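## Task

Lift the cleaner out of its holder and clean a single LC port: the one in the fourth column of six counted from the left, the sixth block of ten counted from the top, and the fourth (lowest) of that block's four holes counted from the top. The cleaner must go fully in, until its body comes to a stop. Then set the cleaner back in its holder. Nothing else may be disturbed and nothing may be forced. The robot must not topple or be left leaning.

## Robot and tools

ROBOT. A LinearBot: an omnidirectional base with a column about 1.7 m high. A carriage rides the column (lift_m, 0 to 1 m) and holds two identical six-joint arms, left and right, each with a two-finger gripper. Arm bases sit roughly 0.57 m + lift_m above the floor, and carriage parts hang about 0.15 m lower. A hand reaches about 0.78 m from its shoulder but only about 0.38 m below its arm base. The hand is about 0.16 m long and 0.1 m wide (0.14 m open); fingertips taper to about 5 mm thick. Parked arm joints 1-6: 0, 0.05, 0.05, 1.45, 0, 0. Cameras: carriage_camera (fixed, forward, tilted about 20 degrees down), left_wrist_camera and right_wrist_camera (looking past the fingertips).

FRAMES. Base frame: origin on the floor below the base centre, x forward, y left, z up, metres. left_hand and right_hand report, in this frame, the point between the finger pads, plus quat_wxyz (hand z along the fingers, fingers open along hand y; pointing straight up with joints 1, 5, 6 at 0 gives 1,0,0,0). base_odometry is in the odometry frame (the base frame at scene start), from wheel turns only, so slip and pushes distort it; heading in rad, left positive, -3.142 to 3.142.

TOOLS.
move: one action. base (optional) holds exactly one key, each a relative offset from where the base last measured itself: translate_m (metres, forward +, -2 to 2), strafe_m (metres, left +, -2 to 2), rotate_rad (radians, counter-clockwise +, -6.3 to 6.3). joints (optional) is one object holding absolute targets by name: lift_m (m, 0 to 1); for each arm left_/right_joint1_rad (-2.617 to 3.054, yaw about vertical, 0 forward, + left), joint2_rad (0 to 3.141 shoulder; 0 upper arm back and level, 1.57 upright, 3.14 forward), joint3_rad (0 to 3.141 elbow; 0 folded, 3.14 straight), joint4_rad (-1.57 to 1.57 wrist pitch, + lifts fingertips), joint5_rad (-1.57 to 1.57 wrist yaw, + turns fingertips right), joint6_rad (-2.094 to 2.094 roll, + clockwise seen from forearm), gripper_m (0 to 0.093 pad gap, m). Omitted joints keep their old target. speeds (optional) caps top speed for this action: translate_m/strafe_m 0.02-0.5 m/s, rotate_rad 0.05-1.57 rad/s, lift_m 0.08-0.25 m/s; defaults are the maxima. min_time_s (0.1-8 s) sets a minimum duration for arm and gripper motions, giving straighter, gentler paths. cameras: list of carriage_camera, left_wrist_camera, right_wrist_camera or all; [] for none. An empty move just reports. Unknown keys make a call invalid; out-of-range values get it refused, and a refusal or stop cancels the remaining move, wait and finished_scene calls of that reply.
wait: seconds 0 to 10, plus cameras; the robot keeps its last commands.
zoom_image: camera name and region [x0, y0, x1, y1] in pixels from the top-left, at most 504 by 504, on that camera's newest image.
read_manual: section "licences"; no motion.
finished_scene: scene (this scene's number). Irreversible; the goal must hold without the robot.

RESULTS. "pictures" lists cameras in image order; frames may lag the state a little. "move" is done or the worst status. base_status/joint_status per motion: done (for the base: wheels turned as told, slip possible), off_target (resting short, may still push), contact_stop or time_out (target dropped, holding; base moves end after 14 s), not_followed (arm targets withheld because an arm would come within millimetres of itself or the other arm; shown with "joint command not followed"; grippers still act), limit_stop_at_motor_heat. on_its_own lists uncommanded behaviour; "held at" is a target. motor_effort: percent of max, bracket = peak in last action, with fixed error up to a few points plus half the reading; drive_wheels sign meaningless. A lift effort that keeps dropping while lowering means a hand rests on something. Joint torques: per arm joint, with offsets and noise; joints 1-3 wrap at ±28 N m. Motor temperatures: per arm, six joints then gripper; MOTOR HOT at 75 °C, OVER-TEMPERATURE FAULT at 100 °C drops that arm for 30-60 s.

CAUTIONS. Hand readings can be off, usually truly lower, more so far out; joints may stop short or overshoot, and tiny turns may not happen. Moves of 0.1 m or more without min_time_s can stray about 2 cm. Gripper readings in air run up to 0.003 m wide; on a hard part they read a little narrower; holding firmly may show off_target; release by commanding a gap well above the reading. Arms have no contact stop: a blocked arm keeps pressing, heats, and springs when freed, so approach the port slowly and stop when the cleaner body seats rather than shoving. Extended arms heat even empty; park them while driving or thinking, especially after a MOTOR HOT line. Never let arms strike or squeeze each other; to untangle withheld arms, resend one arm its current readings with joint 1 swung away, then the other. Base contact stops may be late; after one, back off about 0.2 m the way you came. Never reverse under a table edge into the column. Tipping risk rises with a high carriage, outstretched or loaded arms, pushing and abrupt stops; only images reveal a lean. Avoid drops, releasing moving items, slams and hard pushes. The simulation keeps running while you think, holding the last command.

Each tool is called as name([rows], argument=value, ...), one row to a line, values as JSON.

## Session

move()

Scene clock: 0.00 s.
Joint torques (N m): no reading
Motor temperatures (°C): left_arm=[26 35 36 28 22 24 21] | right_arm=[26 37 33 33 22 26 25]
base_odometry: x=+0.000 y=+0.000 heading=+0.000
base_status: not commanded
joint_positions: lift_m=+0.300 left_joint1_rad=+0.002 left_joint2_rad=+0.059 left_joint3_rad=+0.065 left_joint4_rad=+1.410 left_joint5_rad=-0.040 left_joint6_rad=+0.031 left_gripper_m=+0.09396 right_joint1_rad=+0.008 right_joint2_rad=+0.050 right_joint3_rad=+0.036 right_joint4_rad=+1.403 right_joint5_rad=-0.035 right_joint6_rad=-0.027 right_gripper_m=+0.09396
joint_status: not commanded
motor_effort: lift_m=+21 drive_wheels=+0
left_hand: x=+0.2564 y=+0.3109 z=+1.3145 quat_wxyz=(+0.997, -0.019, +0.077, +0.018) (m; base frame)
right_hand: x=+0.2640 y=-0.2975 z=+1.3060 quat_wxyz=(+0.996, -0.019, +0.090, -0.008) (m; base frame)
pictures: carriage_camera, left_wrist_camera, right_wrist_camera
Images, in order (width x height): carriage_camera 896x504, left_wrist_camera 896x504, right_wrist_camera 896x504.

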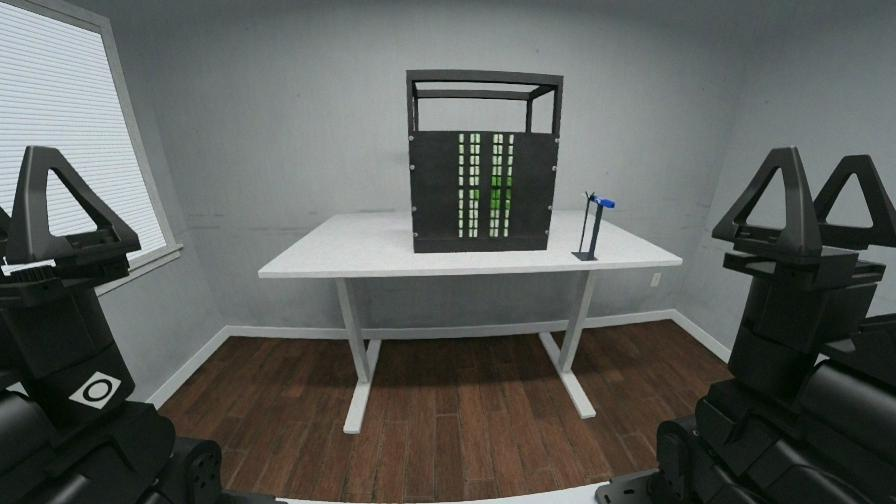

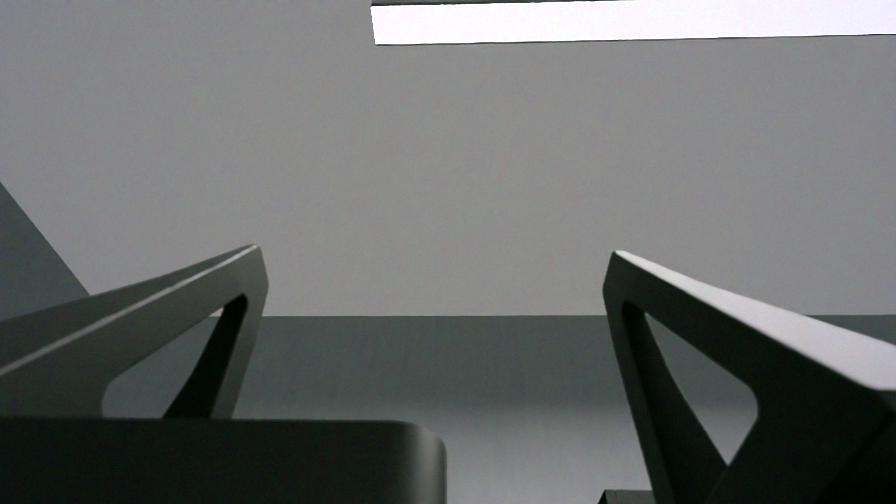

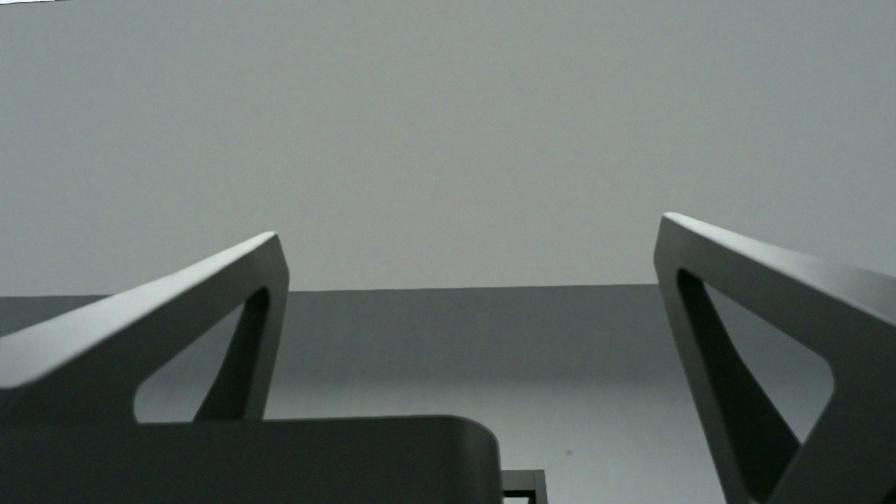

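zoom_image(camera="carriage_camera", region=[400, 60, 640, 280])

zoom_image(camera="carriage_camera", region=[560, 180, 630, 270])

zoom_image(camera="carriage_camera", region=[440, 120, 540, 250])

Scaled by 2.100 from the camera's 896x504 image, which has a finer 1280x720 frame.

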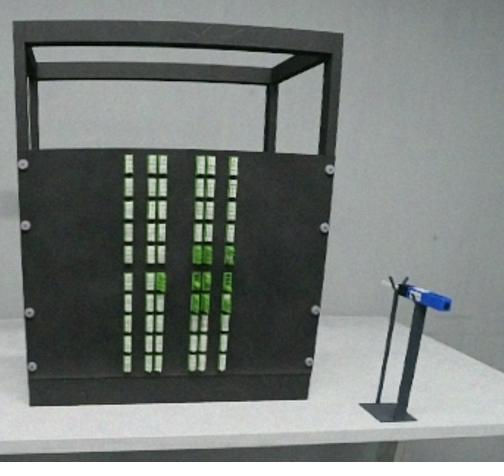

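Scaled by 5.600 from the camera's 896x504 image, which has a finer 1280x720 frame.

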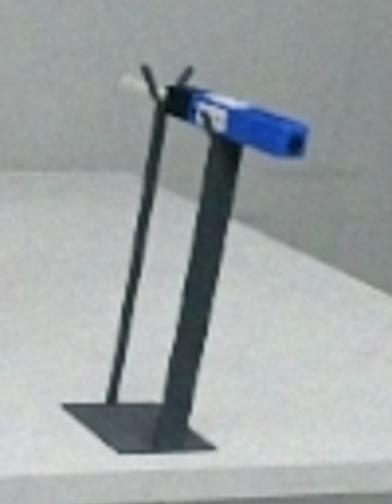

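Scaled by 3.877 from the camera's 896x504 image, which has a finer 1280x720 frame.

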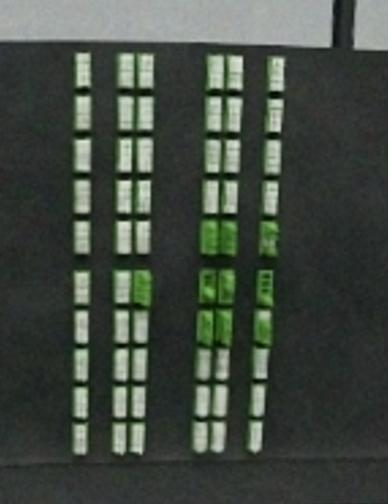

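move(base={"translate_m": 0.5}, cameras=["carriage_camera"])

Scene clock: 34.87 s.
Joint torques (N m): left_arm=[0.08 3.69 5.19 -0.15 0.08 0.06] | right_arm=[0.35 3.47 7.42 0.06 0.06 -0.12]
Motor temperatures (°C): left_arm=[26 36 37 27 22 24 21] | right_arm=[26 37 34 32 22 26 25]
move: done
base_odometry: x=+0.500 y=+0.000 heading=+0.000
base_status: done
joint_positions: lift_m=+0.300 left_joint1_rad=+0.002 left_joint2_rad=+0.059 left_joint3_rad=+0.065 left_joint4_rad=+1.409 left_joint5_rad=-0.040 left_joint6_rad=+0.031 left_gripper_m=+0.09396 right_joint1_rad=+0.008 right_joint2_rad=+0.050 right_joint3_rad=+0.036 right_joint4_rad=+1.400 right_joint5_rad=-0.035 right_joint6_rad=-0.027 right_gripper_m=+0.09396
joint_status: not commanded
motor_effort: lift_m=+21(22) drive_wheels=-4(15)
left_hand: x=+0.2565 y=+0.3109 z=+1.3145 quat_wxyz=(+0.997, -0.019, +0.078, +0.018) (m; base frame)
right_hand: x=+0.2648 y=-0.2975 z=+1.3059 quat_wxyz=(+0.996, -0.019, +0.092, -0.008) (m; base frame)
pictures: carriage_camera
Images, in order (width x height): carriage_camera 896x504.

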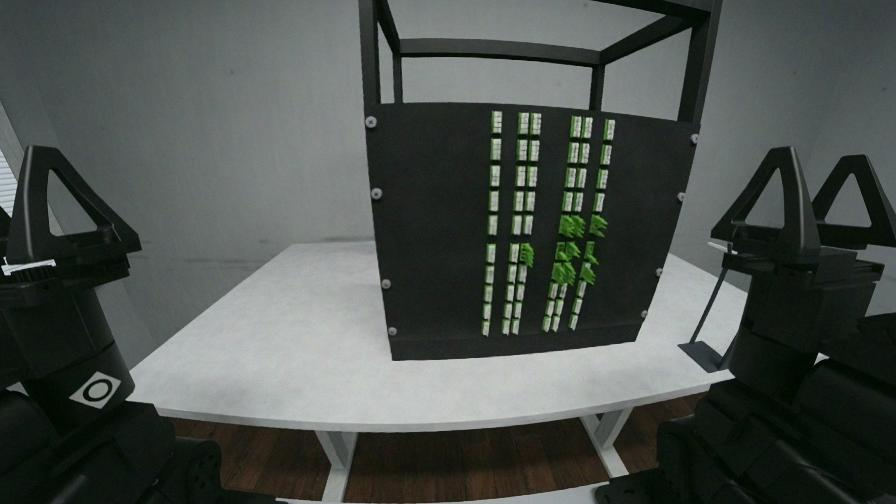

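zoom_image(camera="carriage_camera", region=[470, 90, 640, 350])

zoom_image(camera="carriage_camera", region=[660, 210, 780, 390])

Scaled by 1.938 from the camera's 896x504 image, which has a finer 1280x720 frame.

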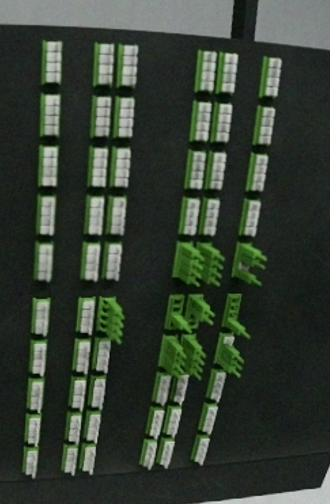

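Scaled by 2.800 from the camera's 896x504 image, which has a finer 1280x720 frame.

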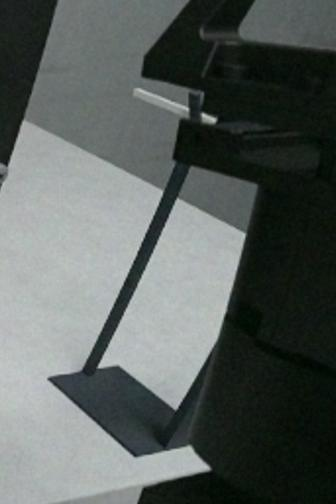

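move(base={"translate_m": -0.15}, cameras=[])

move(base={"rotate_rad": 0.1}, cameras=[])

move(base={"strafe_m": -0.2}, joints={"lift_m": 0.4}, cameras=["carriage_camera"])

zoom_image(camera="carriage_camera", region=[400, 100, 720, 340])

Scene clock: 150.13 s.
Joint torques (N m): left_arm=[0.21 3.67 5.2 -0.14 0.07 0.05] | right_arm=[0.36 3.36 7.35 0.04 0.05 -0.12]
Motor temperatures (°C): left_arm=[26 35 38 25 22 24 21] | right_arm=[25 35 36 29 21 25 24]
move: done
base_odometry: x=+0.350 y=+0.000 heading=+0.000
base_status: done
joint_positions: lift_m=+0.300 left_joint1_rad=+0.002 left_joint2_rad=+0.059 left_joint3_rad=+0.065 left_joint4_rad=+1.409 left_joint5_rad=-0.040 left_joint6_rad=+0.031 left_gripper_m=+0.09396 right_joint1_rad=+0.008 right_joint2_rad=+0.050 right_joint3_rad=+0.036 right_joint4_rad=+1.402 right_joint5_rad=-0.035 right_joint6_rad=-0.027 right_gripper_m=+0.09396
joint_status: not commanded
motor_effort: lift_m=+22(22) drive_wheels=-2(12)
left_hand: x=+0.2565 y=+0.3109 z=+1.3145 quat_wxyz=(+0.997, -0.019, +0.078, +0.018) (m; base frame)
right_hand: x=+0.2643 y=-0.2975 z=+1.3060 quat_wxyz=(+0.996, -0.019, +0.091, -0.008) (m; base frame)
pictures: none
No camera images: "cameras" was empty.

Scene clock: 151.13 s.
Joint torques (N m): left_arm=[0.12 3.66 5.31 -0.16 0.09 0.03] | right_arm=[0.36 3.37 7.35 0.04 0.02 -0.12]
Motor temperatures (°C): left_arm=[26 35 38 25 22 24 21] | right_arm=[25 35 36 29 21 25 24]
move: done
base_odometry: x=+0.350 y=-0.001 heading=+0.099
base_status: done
joint_positions: lift_m=+0.300 left_joint1_rad=+0.002 left_joint2_rad=+0.059 left_joint3_rad=+0.065 left_joint4_rad=+1.409 left_joint5_rad=-0.040 left_joint6_rad=+0.031 left_gripper_m=+0.09396 right_joint1_rad=+0.008 right_joint2_rad=+0.050 right_joint3_rad=+0.036 right_joint4_rad=+1.402 right_joint5_rad=-0.035 right_joint6_rad=-0.027 right_gripper_m=+0.09396
joint_status: not commanded
motor_effort: lift_m=+22(22) drive_wheels=-3(10)
left_hand: x=+0.2565 y=+0.3109 z=+1.3145 quat_wxyz=(+0.997, -0.019, +0.078, +0.018) (m; base frame)
right_hand: x=+0.2643 y=-0.2975 z=+1.3060 quat_wxyz=(+0.996, -0.019, +0.091, -0.008) (m; base frame)
pictures: none
No camera images: "cameras" was empty.

Scene clock: 153.20 s.
Joint torques (N m): left_arm=[0.14 3.56 5.26 -0.15 0.07 0.08] | right_arm=[0.34 3.34 7.34 0.04 0.04 -0.12]
Motor temperatures (°C): left_arm=[26 35 38 25 22 24 21] | right_arm=[25 35 36 29 21 25 24]
move: done
base_odometry: x=+0.370 y=-0.200 heading=+0.100
base_status: done
joint_positions: lift_m=+0.400 left_joint1_rad=+0.002 left_joint2_rad=+0.059 left_joint3_rad=+0.065 left_joint4_rad=+1.409 left_joint5_rad=-0.039 left_joint6_rad=+0.031 left_gripper_m=+0.09396 right_joint1_rad=+0.008 right_joint2_rad=+0.050 right_joint3_rad=+0.036 right_joint4_rad=+1.402 right_joint5_rad=-0.035 right_joint6_rad=-0.027 right_gripper_m=+0.09396
joint_status: all done
motor_effort: lift_m=+21(25) drive_wheels=-2(15)
left_hand: x=+0.2565 y=+0.3108 z=+1.4146 quat_wxyz=(+0.997, -0.019, +0.078, +0.018) (m; base frame)
right_hand: x=+0.2643 y=-0.2975 z=+1.4061 quat_wxyz=(+0.996, -0.019, +0.091, -0.008) (m; base frame)
pictures: carriage_camera
Images, in order (width x height): carriage_camera 896x504.

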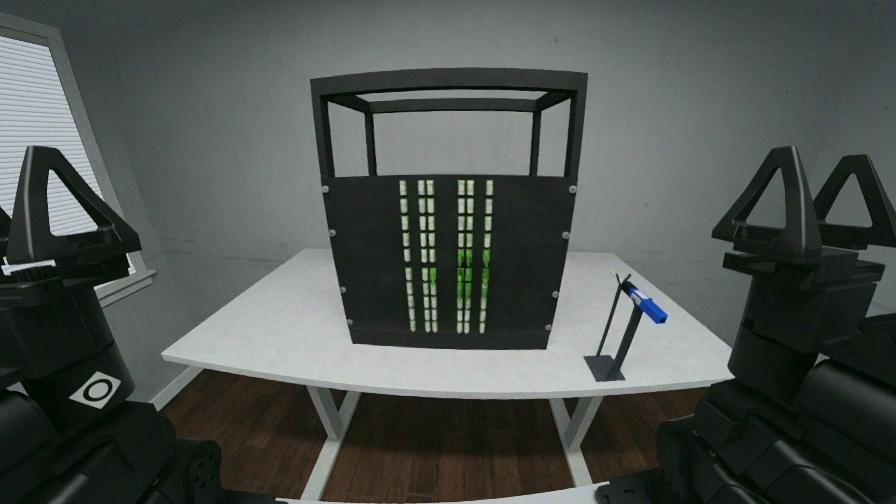

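Scaled by 1.575 from the camera's 896x504 image, which has a finer 1280x720 frame.

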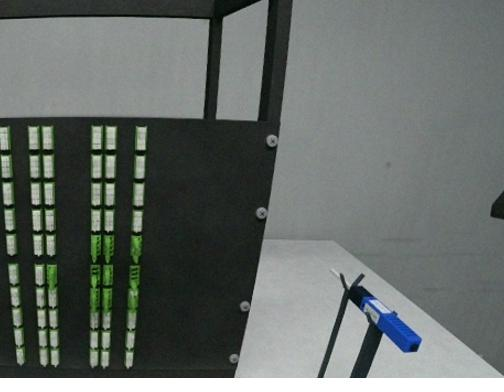

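move(base={"translate_m": -0.12}, cameras=[])

move(joints={"right_joint1_rad": 0, "right_joint2_rad": 1.8657, "right_joint3_rad": 0.7286, "right_joint4_rad": 1.1371, "right_joint5_rad": 0, "right_joint6_rad": 0}, min_time_s=2.5, cameras=["carriage_camera", "right_wrist_camera"])

Scene clock: 171.60 s.
Joint torques (N m): left_arm=[-0.02 3.74 5.24 -0.14 0.09 0.02] | right_arm=[0.34 3.36 7.41 0.02 0.06 -0.12]
Motor temperatures (°C): left_arm=[25 35 38 25 22 24 21] | right_arm=[25 35 36 28 21 25 24]
move: done
base_odometry: x=+0.250 y=-0.212 heading=+0.100
base_status: done
joint_positions: lift_m=+0.400 left_joint1_rad=+0.002 left_joint2_rad=+0.059 left_joint3_rad=+0.065 left_joint4_rad=+1.409 left_joint5_rad=-0.039 left_joint6_rad=+0.031 left_gripper_m=+0.09396 right_joint1_rad=+0.008 right_joint2_rad=+0.050 right_joint3_rad=+0.036 right_joint4_rad=+1.404 right_joint5_rad=-0.035 right_joint6_rad=-0.027 right_gripper_m=+0.09396
joint_status: not commanded
motor_effort: lift_m=+21(21) drive_wheels=-1(10)
left_hand: x=+0.2565 y=+0.3108 z=+1.4146 quat_wxyz=(+0.997, -0.019, +0.078, +0.018) (m; base frame)
right_hand: x=+0.2637 y=-0.2975 z=+1.4062 quat_wxyz=(+0.996, -0.019, +0.090, -0.008) (m; base frame)
pictures: none
No camera images: "cameras" was empty.

Scene clock: 174.43 s.
Joint torques (N m): left_arm=[0.09 3.73 5.23 -0.15 0.09 0.06] | right_arm=[-0.01 -1.09 18.86 -1.18 0.87 0.22]
Motor temperatures (°C): left_arm=[25 35 38 25 22 24 21] | right_arm=[25 35 36 29 21 25 24]
move: off_target
base_odometry: x=+0.250 y=-0.212 heading=+0.099
base_status: not commanded
joint_positions: lift_m=+0.400 left_joint1_rad=+0.002 left_joint2_rad=+0.059 left_joint3_rad=+0.065 left_joint4_rad=+1.409 left_joint5_rad=-0.039 left_joint6_rad=+0.031 left_gripper_m=+0.09396 right_joint1_rad=+0.003 right_joint2_rad=+1.794 right_joint3_rad=+0.607 right_joint4_rad=+1.463 right_joint5_rad=-0.071 right_joint6_rad=-0.031 right_gripper_m=+0.09396
joint_status: right_joint3_rad off_target (ended at +0.607, target +0.729); right_joint4_rad off_target (ended at +1.463, target +1.137); right_joint5_rad off_target (ended at -0.071, target +0.000); right_joint6_rad off_target (ended at -0.031, target +0.000); the others done
motor_effort: lift_m=+21(22) drive_wheels=-11(11)
left_hand: x=+0.2565 y=+0.3108 z=+1.4146 quat_wxyz=(+0.997, -0.019, +0.078, +0.018) (m; base frame)
right_hand: x=+0.6795 y=-0.2902 z=+1.2143 quat_wxyz=(+0.797, -0.039, +0.602, +0.010) (m; base frame)
pictures: carriage_camera, right_wrist_camera
Images, in order (width x height): carriage_camera 896x504, right_wrist_camera 896x504.

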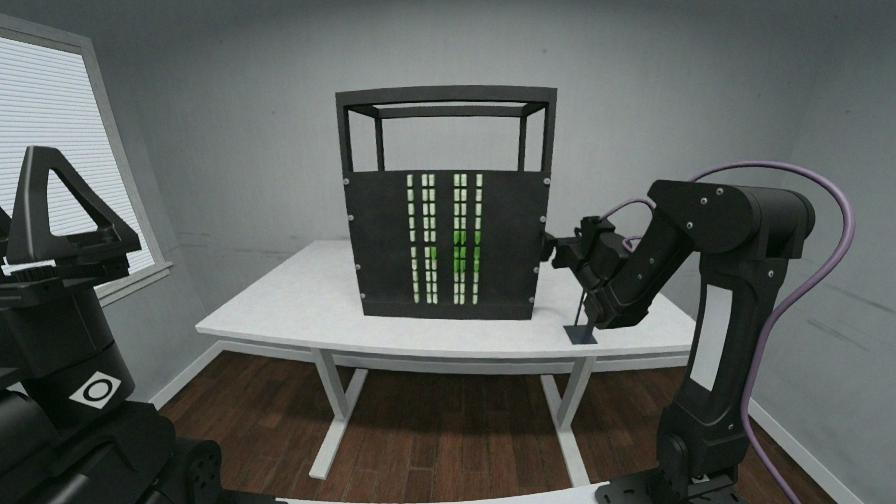

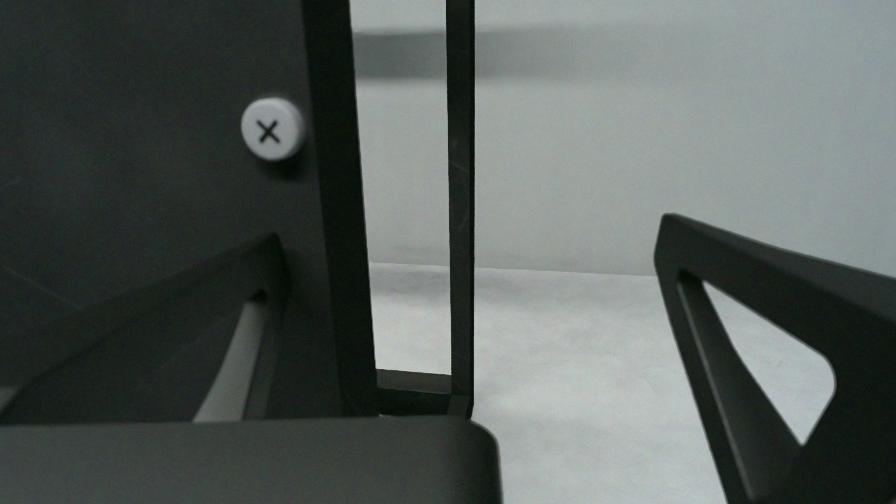

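move(cameras=["right_wrist_camera"])

Scene clock: 176.57 s.
Joint torques (N m): left_arm=[0.03 3.71 5.11 -0.16 0.08 0.07] | right_arm=[0.03 -1.1 18.8 -1.18 0.87 0.23]
Motor temperatures (°C): left_arm=[25 35 38 25 22 24 21] | right_arm=[25 35 37 29 21 25 24]
base_odometry: x=+0.250 y=-0.212 heading=+0.099
base_status: not commanded
joint_positions: lift_m=+0.400 left_joint1_rad=+0.002 left_joint2_rad=+0.059 left_joint3_rad=+0.065 left_joint4_rad=+1.409 left_joint5_rad=-0.039 left_joint6_rad=+0.031 left_gripper_m=+0.09396 right_joint1_rad=+0.003 right_joint2_rad=+1.795 right_joint3_rad=+0.607 right_joint4_rad=+1.463 right_joint5_rad=-0.071 right_joint6_rad=-0.031 right_gripper_m=+0.09396
joint_status: right_joint3_rad off_target (ended at +0.607, target +0.729); right_joint4_rad off_target (ended at +1.463, target +1.137); right_joint5_rad off_target (ended at -0.071, target +0.000); right_joint6_rad off_target (ended at -0.031, target +0.000); the others done
motor_effort: lift_m=+21(22) drive_wheels=-11(11)
left_hand: x=+0.2565 y=+0.3108 z=+1.4146 quat_wxyz=(+0.997, -0.019, +0.078, +0.018) (m; base frame)
right_hand: x=+0.6795 y=-0.2902 z=+1.2142 quat_wxyz=(+0.797, -0.039, +0.602, +0.010) (m; base frame)
pictures: right_wrist_camera
Images, in order (width x height): right_wrist_camera 896x504.

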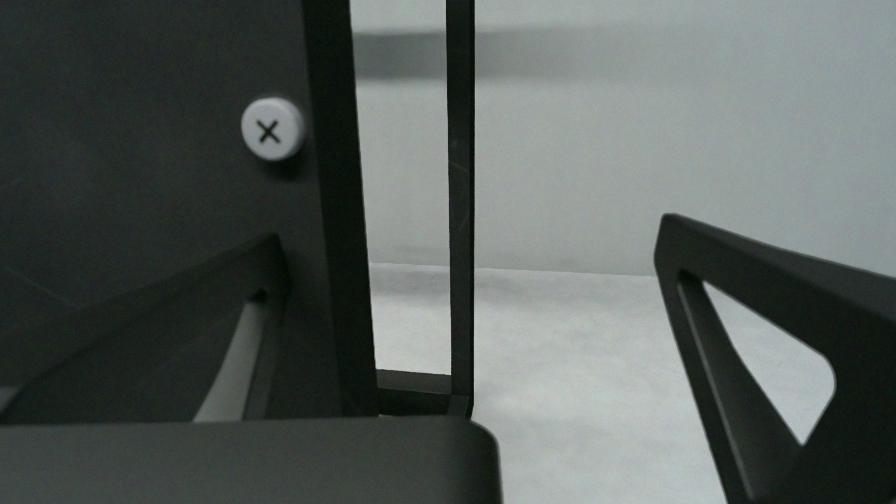

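move(joints={"right_joint4_rad": 1.0}, cameras=["right_wrist_camera"])

Scene clock: 189.30 s.
Joint torques (N m): left_arm=[0.08 3.62 5.26 -0.16 0.08 0.07] | right_arm=[0.2 -0.68 18.73 -2.25 0.93 0.16]
Motor temperatures (°C): left_arm=[25 35 38 25 22 24 21] | right_arm=[25 34 42 30 22 25 24]
move: off_target
base_odometry: x=+0.250 y=-0.212 heading=+0.099
base_status: not commanded
joint_positions: lift_m=+0.400 left_joint1_rad=+0.002 left_joint2_rad=+0.059 left_joint3_rad=+0.065 left_joint4_rad=+1.409 left_joint5_rad=-0.039 left_joint6_rad=+0.031 left_gripper_m=+0.09396 right_joint1_rad=+0.002 right_joint2_rad=+1.790 right_joint3_rad=+0.609 right_joint4_rad=+1.429 right_joint5_rad=-0.074 right_joint6_rad=-0.026 right_gripper_m=+0.09397
joint_status: right_joint4_rad off_target (ended at +1.429, target +1.000)
motor_effort: lift_m=+21(21) drive_wheels=-12(12)
left_hand: x=+0.2565 y=+0.3108 z=+1.4146 quat_wxyz=(+0.997, -0.019, +0.078, +0.018) (m; base frame)
right_hand: x=+0.6813 y=-0.2901 z=+1.2087 quat_wxyz=(+0.789, -0.038, +0.613, +0.013) (m; base frame)
pictures: right_wrist_camera
Images, in order (width x height): right_wrist_camera 896x504.

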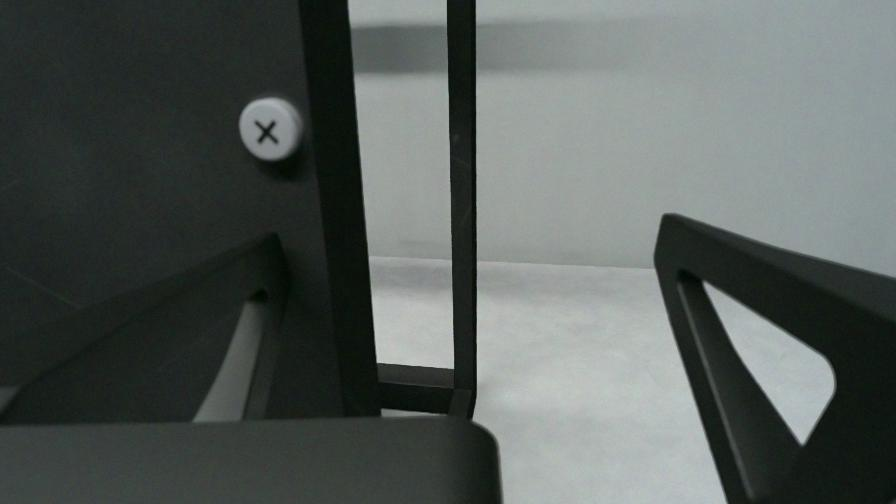

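move(base={"translate_m": -0.25}, joints={"right_joint1_rad": 0, "right_joint2_rad": 1.75, "right_joint3_rad": 0.55, "right_joint4_rad": 1.43, "right_joint5_rad": 0, "right_joint6_rad": 0}, speeds={"translate_m": 0.2}, cameras=["carriage_camera", "right_wrist_camera"])

Scene clock: 217.77 s.
Joint torques (N m): left_arm=[0.12 3.71 5.22 -0.21 0.07 0.06] | right_arm=[-0.12 -9.46 5.94 2.34 0.2 -0.21]
Motor temperatures (°C): left_arm=[25 34 38 24 22 24 21] | right_arm=[25 34 55 38 22 25 24]
move: done
base_odometry: x=+0.001 y=-0.236 heading=+0.099
base_status: done
joint_positions: lift_m=+0.400 left_joint1_rad=+0.002 left_joint2_rad=+0.059 left_joint3_rad=+0.065 left_joint4_rad=+1.412 left_joint5_rad=-0.040 left_joint6_rad=+0.031 left_gripper_m=+0.09396 right_joint1_rad=+0.005 right_joint2_rad=+1.766 right_joint3_rad=+0.555 right_joint4_rad=+1.420 right_joint5_rad=-0.014 right_joint6_rad=+0.007 right_gripper_m=+0.09399
joint_status: all done
motor_effort: lift_m=+21(21) drive_wheels=+3(52)
left_hand: x=+0.2559 y=+0.3109 z=+1.4147 quat_wxyz=(+0.997, -0.019, +0.077, +0.018) (m; base frame)
right_hand: x=+0.6716 y=-0.2994 z=+1.1967 quat_wxyz=(+0.777, -0.005, +0.629, +0.009) (m; base frame)
pictures: carriage_camera, right_wrist_camera
Images, in order (width x height): carriage_camera 896x504, right_wrist_camera 896x504.

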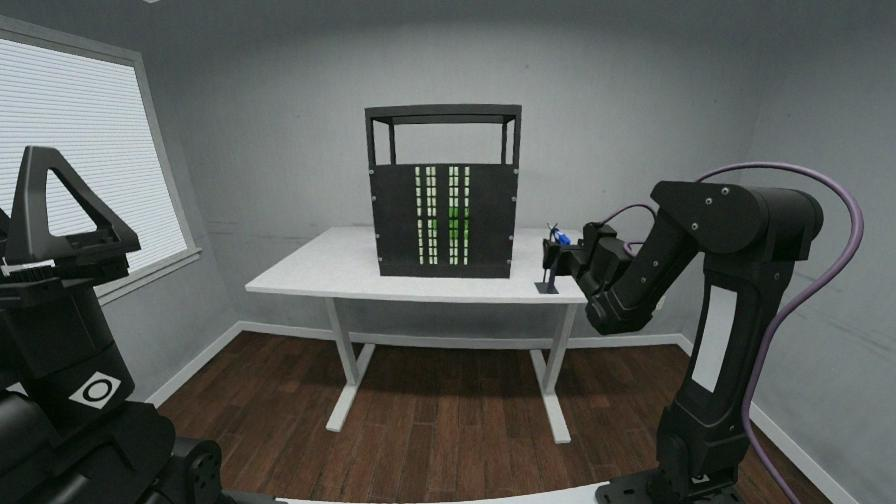

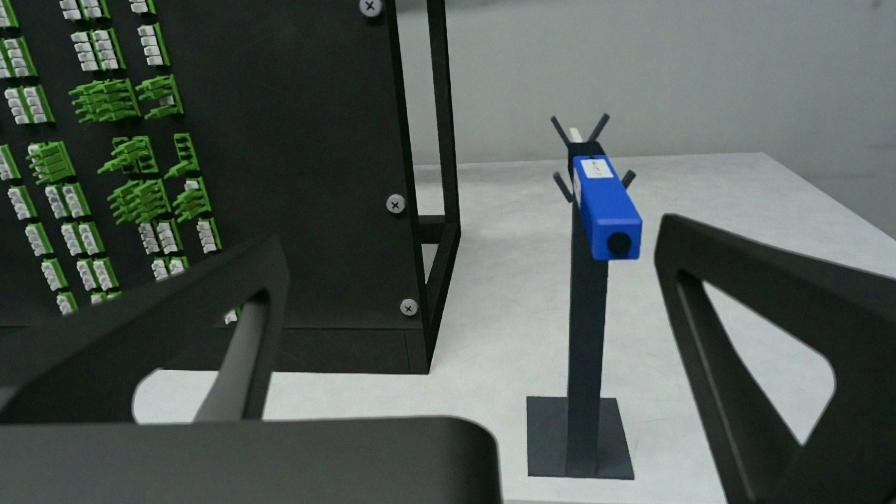

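move(joints={"right_joint1_rad": 0, "right_joint2_rad": 1.75, "right_joint3_rad": 0.55, "right_joint4_rad": 1.2, "right_joint5_rad": 0, "right_joint6_rad": 0}, min_time_s=1, cameras=["carriage_camera", "right_wrist_camera"])

Scene clock: 234.40 s.
Joint torques (N m): left_arm=[0.13 3.63 5.19 -0.18 0.07 0.06] | right_arm=[-0.13 -9.46 6.06 2.34 0.19 -0.2]
Motor temperatures (°C): left_arm=[25 34 38 24 22 24 21] | right_arm=[25 36 50 39 22 25 24]
move: done
base_odometry: x=+0.001 y=-0.236 heading=+0.099
base_status: not commanded
joint_positions: lift_m=+0.400 left_joint1_rad=+0.002 left_joint2_rad=+0.059 left_joint3_rad=+0.065 left_joint4_rad=+1.412 left_joint5_rad=-0.040 left_joint6_rad=+0.031 left_gripper_m=+0.09396 right_joint1_rad=+0.005 right_joint2_rad=+1.766 right_joint3_rad=+0.555 right_joint4_rad=+1.208 right_joint5_rad=-0.013 right_joint6_rad=+0.007 right_gripper_m=+0.09399
joint_status: all done
motor_effort: lift_m=+21(21) drive_wheels=-3(3)
left_hand: x=+0.2559 y=+0.3109 z=+1.4147 quat_wxyz=(+0.997, -0.019, +0.077, +0.018) (m; base frame)
right_hand: x=+0.6770 y=-0.2994 z=+1.1448 quat_wxyz=(+0.706, -0.004, +0.708, +0.009) (m; base frame)
pictures: carriage_camera, right_wrist_camera
Images, in order (width x height): carriage_camera 896x504, right_wrist_camera 896x504.

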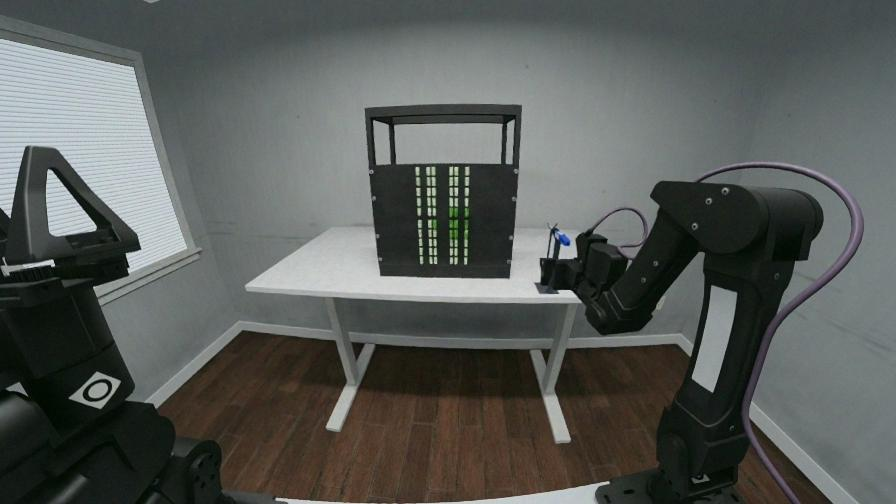

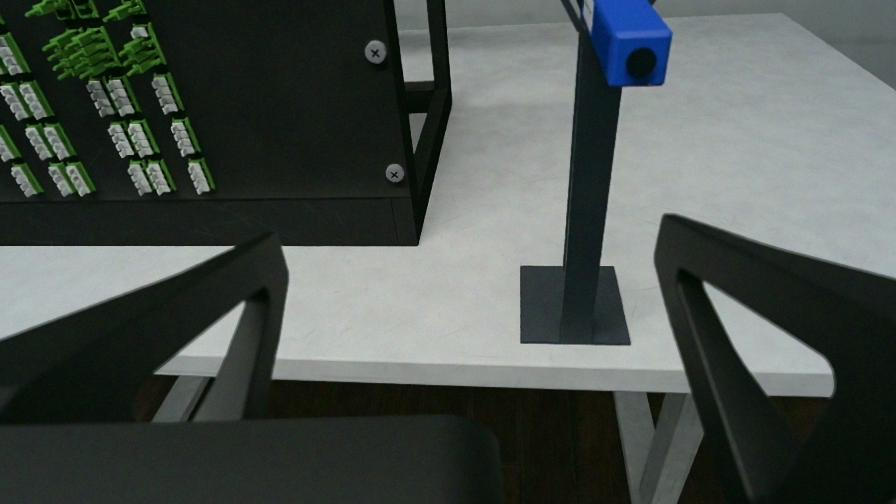

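move(joints={"lift_m": 0.45}, cameras=["right_wrist_camera"])

zoom_image(camera="right_wrist_camera", region=[340, 0, 844, 400])

Scene clock: 249.63 s.
Joint torques (N m): left_arm=[0.02 3.69 5.15 -0.2 0.08 0.06] | right_arm=[-0.14 -9.36 6.05 2.37 0.19 -0.2]
Motor temperatures (°C): left_arm=[25 34 38 24 22 24 21] | right_arm=[25 37 46 42 21 25 24]
move: done
base_odometry: x=+0.001 y=-0.236 heading=+0.099
base_status: not commanded
joint_positions: lift_m=+0.450 left_joint1_rad=+0.002 left_joint2_rad=+0.059 left_joint3_rad=+0.065 left_joint4_rad=+1.412 left_joint5_rad=-0.040 left_joint6_rad=+0.031 left_gripper_m=+0.09396 right_joint1_rad=+0.005 right_joint2_rad=+1.765 right_joint3_rad=+0.555 right_joint4_rad=+1.200 right_joint5_rad=-0.013 right_joint6_rad=+0.007 right_gripper_m=+0.09399
joint_status: all done
motor_effort: lift_m=+21(25) drive_wheels=-3(3)
left_hand: x=+0.2559 y=+0.3109 z=+1.4647 quat_wxyz=(+0.997, -0.019, +0.077, +0.018) (m; base frame)
right_hand: x=+0.6770 y=-0.2994 z=+1.1932 quat_wxyz=(+0.703, -0.004, +0.711, +0.009) (m; base frame)
pictures: right_wrist_camera
Images, in order (width x height): right_wrist_camera 896x504.

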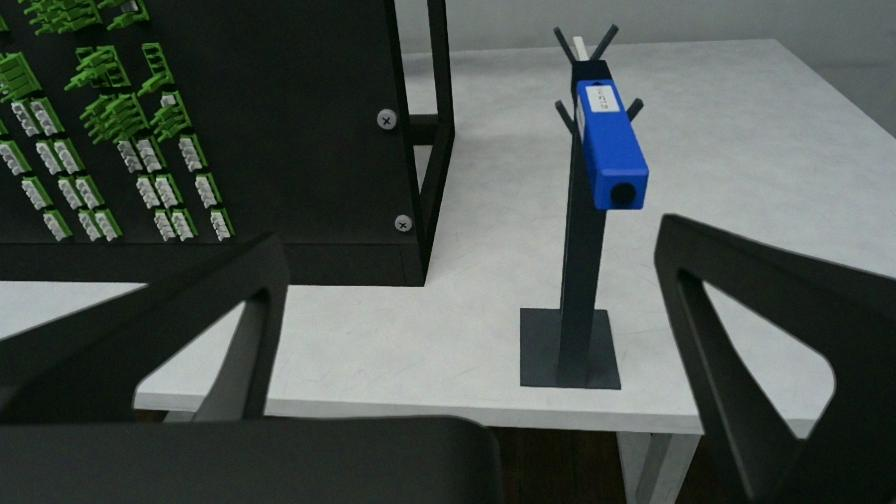

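Scaled by 1.000.

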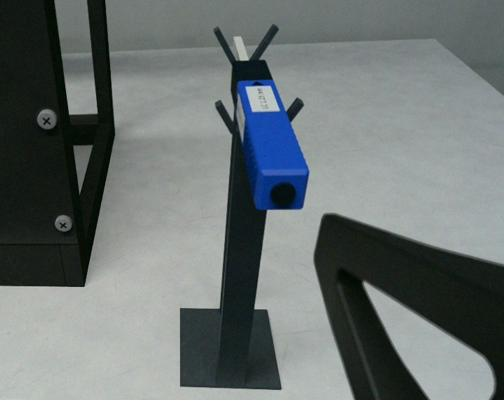

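zoom_image(camera="right_wrist_camera", region=[360, 60, 480, 310])

zoom_image(camera="right_wrist_camera", region=[500, 10, 680, 230])

zoom_image(camera="right_wrist_camera", region=[480, 280, 680, 480])

Scaled by 2.016 from the camera's 896x504 image, which has a finer 1280x720 frame.

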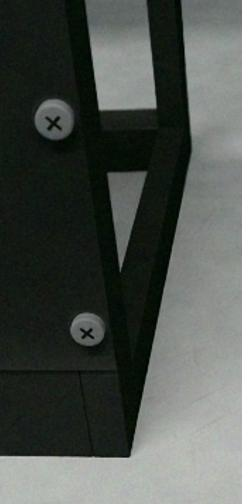

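Scaled by 2.291 from the camera's 896x504 image, which has a finer 1280x720 frame.

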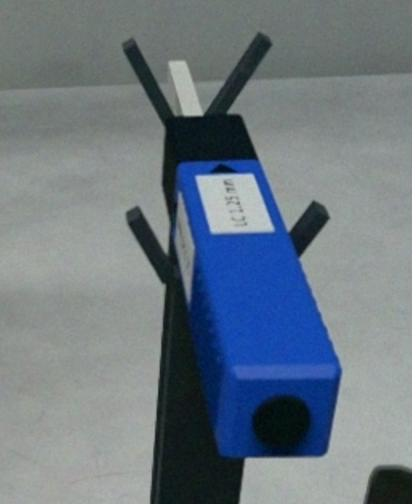

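Scaled by 2.520 from the camera's 896x504 image, which has a finer 1280x720 frame.

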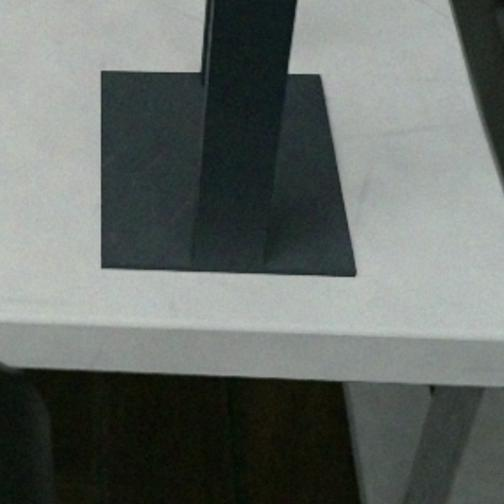

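move(joints={"lift_m": 0.38}, cameras=["right_wrist_camera"])

zoom_image(camera="right_wrist_camera", region=[360, 0, 480, 250])

zoom_image(camera="right_wrist_camera", region=[480, 200, 680, 400])

Scene clock: 303.87 s.
Joint torques (N m): left_arm=[0.08 3.77 5.22 -0.17 0.06 0.04] | right_arm=[-0.12 -9.33 6.08 2.49 0.19 -0.2]
Motor temperatures (°C): left_arm=[25 34 38 24 22 24 21] | right_arm=[25 41 41 46 21 24 24]
move: done
base_odometry: x=+0.001 y=-0.236 heading=+0.099
base_status: not commanded
joint_positions: lift_m=+0.380 left_joint1_rad=+0.002 left_joint2_rad=+0.059 left_joint3_rad=+0.065 left_joint4_rad=+1.412 left_joint5_rad=-0.040 left_joint6_rad=+0.031 left_gripper_m=+0.09396 right_joint1_rad=+0.005 right_joint2_rad=+1.765 right_joint3_rad=+0.555 right_joint4_rad=+1.189 right_joint5_rad=-0.013 right_joint6_rad=+0.007 right_gripper_m=+0.09399
joint_status: all done
motor_effort: lift_m=+22(23) drive_wheels=-3(4)
left_hand: x=+0.2559 y=+0.3109 z=+1.3945 quat_wxyz=(+0.997, -0.019, +0.077, +0.018) (m; base frame)
right_hand: x=+0.6769 y=-0.2994 z=+1.1205 quat_wxyz=(+0.700, -0.004, +0.714, +0.009) (m; base frame)
pictures: right_wrist_camera
Images, in order (width x height): right_wrist_camera 896x504.

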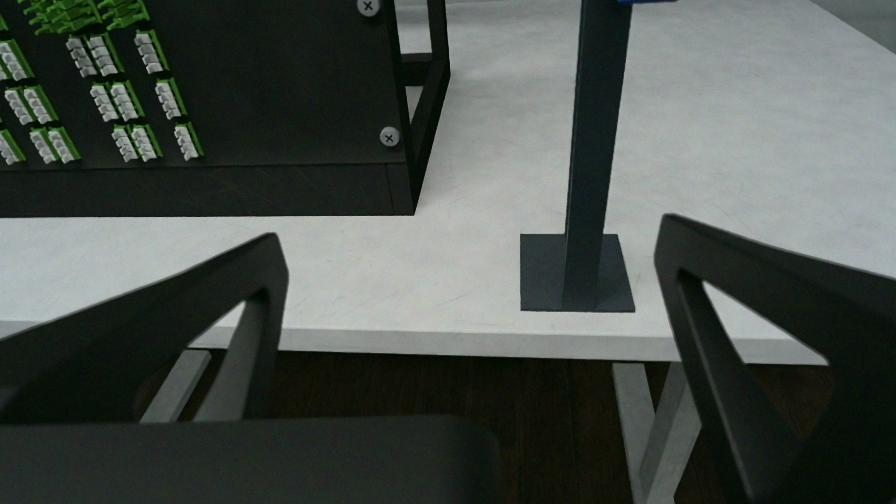

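Scaled by 2.016 from the camera's 896x504 image, which has a finer 1280x720 frame.

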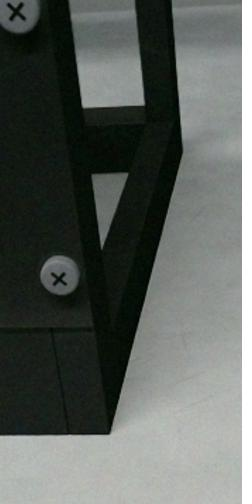

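Scaled by 2.520 from the camera's 896x504 image, which has a finer 1280x720 frame.

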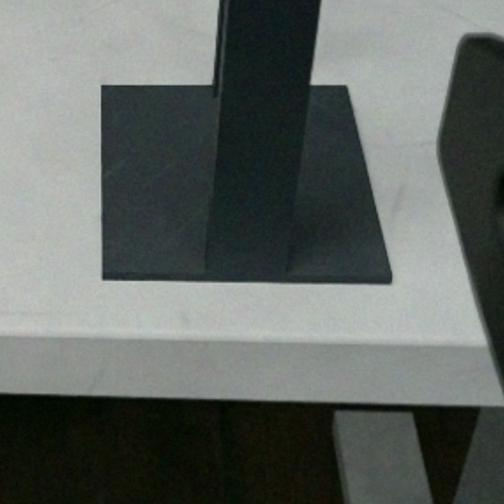

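move(joints={"lift_m": 0.45}, base={"translate_m": -0.1}, cameras=["right_wrist_camera"])

zoom_image(camera="right_wrist_camera", region=[300, 60, 700, 360])

zoom_image(camera="right_wrist_camera", region=[0, 60, 280, 310])

Scene clock: 334.57 s.
Joint torques (N m): left_arm=[-0.02 3.67 5.29 -0.14 0.08 0.06] | right_arm=[-0.13 -9.57 6.08 2.42 0.19 -0.2]
Motor temperatures (°C): left_arm=[25 34 38 24 22 24 21] | right_arm=[25 43 39 50 21 24 24]
move: done
base_odometry: x=-0.098 y=-0.246 heading=+0.098
base_status: done
joint_positions: lift_m=+0.450 left_joint1_rad=+0.002 left_joint2_rad=+0.059 left_joint3_rad=+0.065 left_joint4_rad=+1.411 left_joint5_rad=-0.040 left_joint6_rad=+0.031 left_gripper_m=+0.09396 right_joint1_rad=+0.005 right_joint2_rad=+1.765 right_joint3_rad=+0.555 right_joint4_rad=+1.197 right_joint5_rad=-0.013 right_joint6_rad=+0.007 right_gripper_m=+0.09399
joint_status: all done
motor_effort: lift_m=+21(25) drive_wheels=+3(15)
left_hand: x=+0.2560 y=+0.3109 z=+1.4647 quat_wxyz=(+0.997, -0.019, +0.077, +0.018) (m; base frame)
right_hand: x=+0.6770 y=-0.2994 z=+1.1927 quat_wxyz=(+0.703, -0.004, +0.711, +0.009) (m; base frame)
pictures: right_wrist_camera
Images, in order (width x height): right_wrist_camera 896x504.

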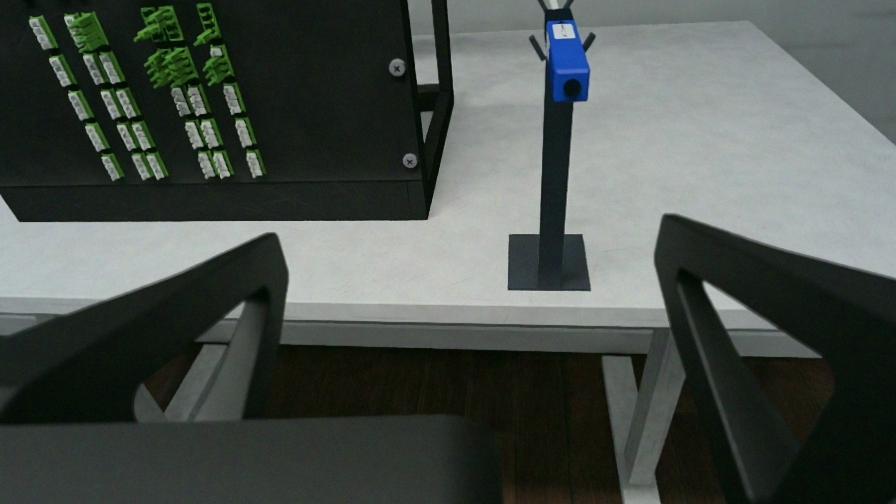

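Scaled by 1.260 from the camera's 896x504 image, which has a finer 1280x720 frame.

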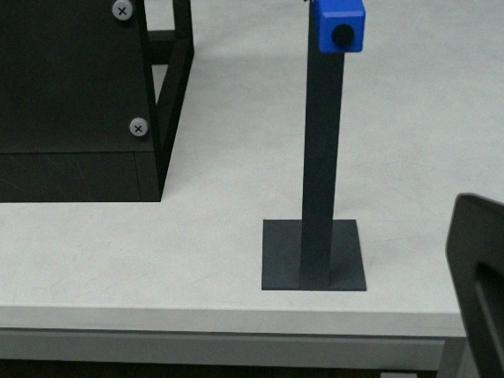

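Scaled by 1.800 from the camera's 896x504 image, which has a finer 1280x720 frame.

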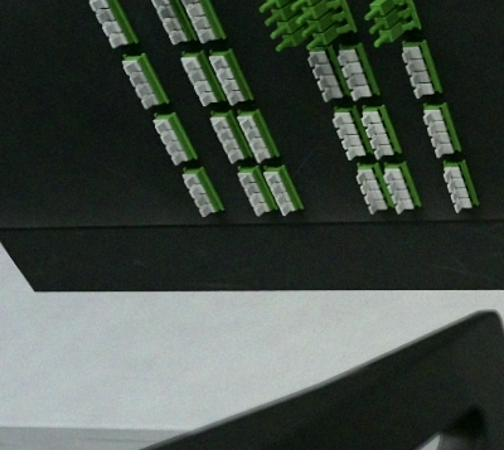

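move(base={"rotate_rad": -0.115}, joints={"right_joint1_rad": 0, "right_joint2_rad": 1.75, "right_joint3_rad": 0.55, "right_joint4_rad": 1.21, "right_joint5_rad": 0.0, "right_joint6_rad": 0}, cameras=["right_wrist_camera"])

zoom_image(camera="right_wrist_camera", region=[0, 0, 460, 259])

zoom_image(camera="right_wrist_camera", region=[360, 60, 660, 360])

Scene clock: 421.07 s.
Joint torques (N m): left_arm=[0.08 3.75 5.09 -0.17 0.09 0.02] | right_arm=[0.13 -9.33 6.09 2.51 0.12 -0.19]
Motor temperatures (°C): left_arm=[25 33 38 23 21 23 21] | right_arm=[25 44 37 51 21 24 24]
move: done
base_odometry: x=-0.098 y=-0.246 heading=-0.016
base_status: done
joint_positions: lift_m=+0.450 left_joint1_rad=+0.002 left_joint2_rad=+0.059 left_joint3_rad=+0.065 left_joint4_rad=+1.411 left_joint5_rad=-0.040 left_joint6_rad=+0.031 left_gripper_m=+0.09396 right_joint1_rad=+0.002 right_joint2_rad=+1.765 right_joint3_rad=+0.555 right_joint4_rad=+1.197 right_joint5_rad=-0.010 right_joint6_rad=+0.007 right_gripper_m=+0.09399
joint_status: all done
motor_effort: lift_m=+20(21) drive_wheels=-5(10)
left_hand: x=+0.2560 y=+0.3109 z=+1.4647 quat_wxyz=(+0.997, -0.019, +0.077, +0.018) (m; base frame)
right_hand: x=+0.6770 y=-0.3014 z=+1.1927 quat_wxyz=(+0.703, -0.002, +0.711, +0.006) (m; base frame)
pictures: right_wrist_camera
Images, in order (width x height): right_wrist_camera 896x504.

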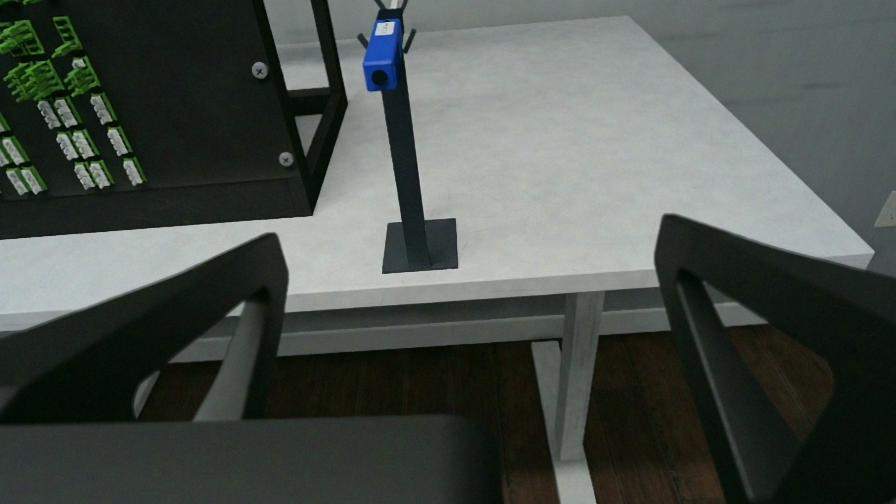

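Scaled by 1.096 from the camera's 896x504 image, which has a finer 1280x720 frame.

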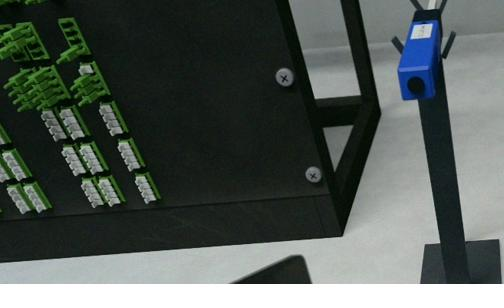

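Scaled by 1.680 from the camera's 896x504 image, which has a finer 1280x720 frame.

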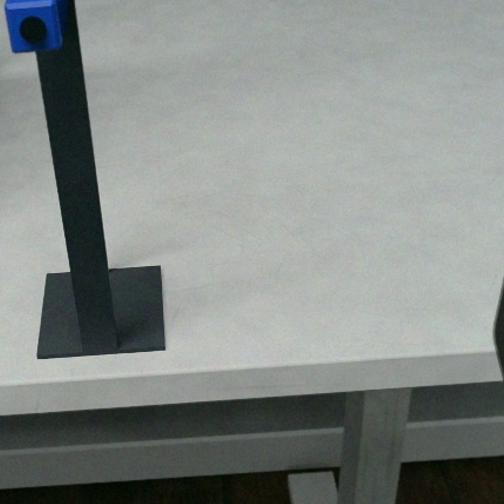

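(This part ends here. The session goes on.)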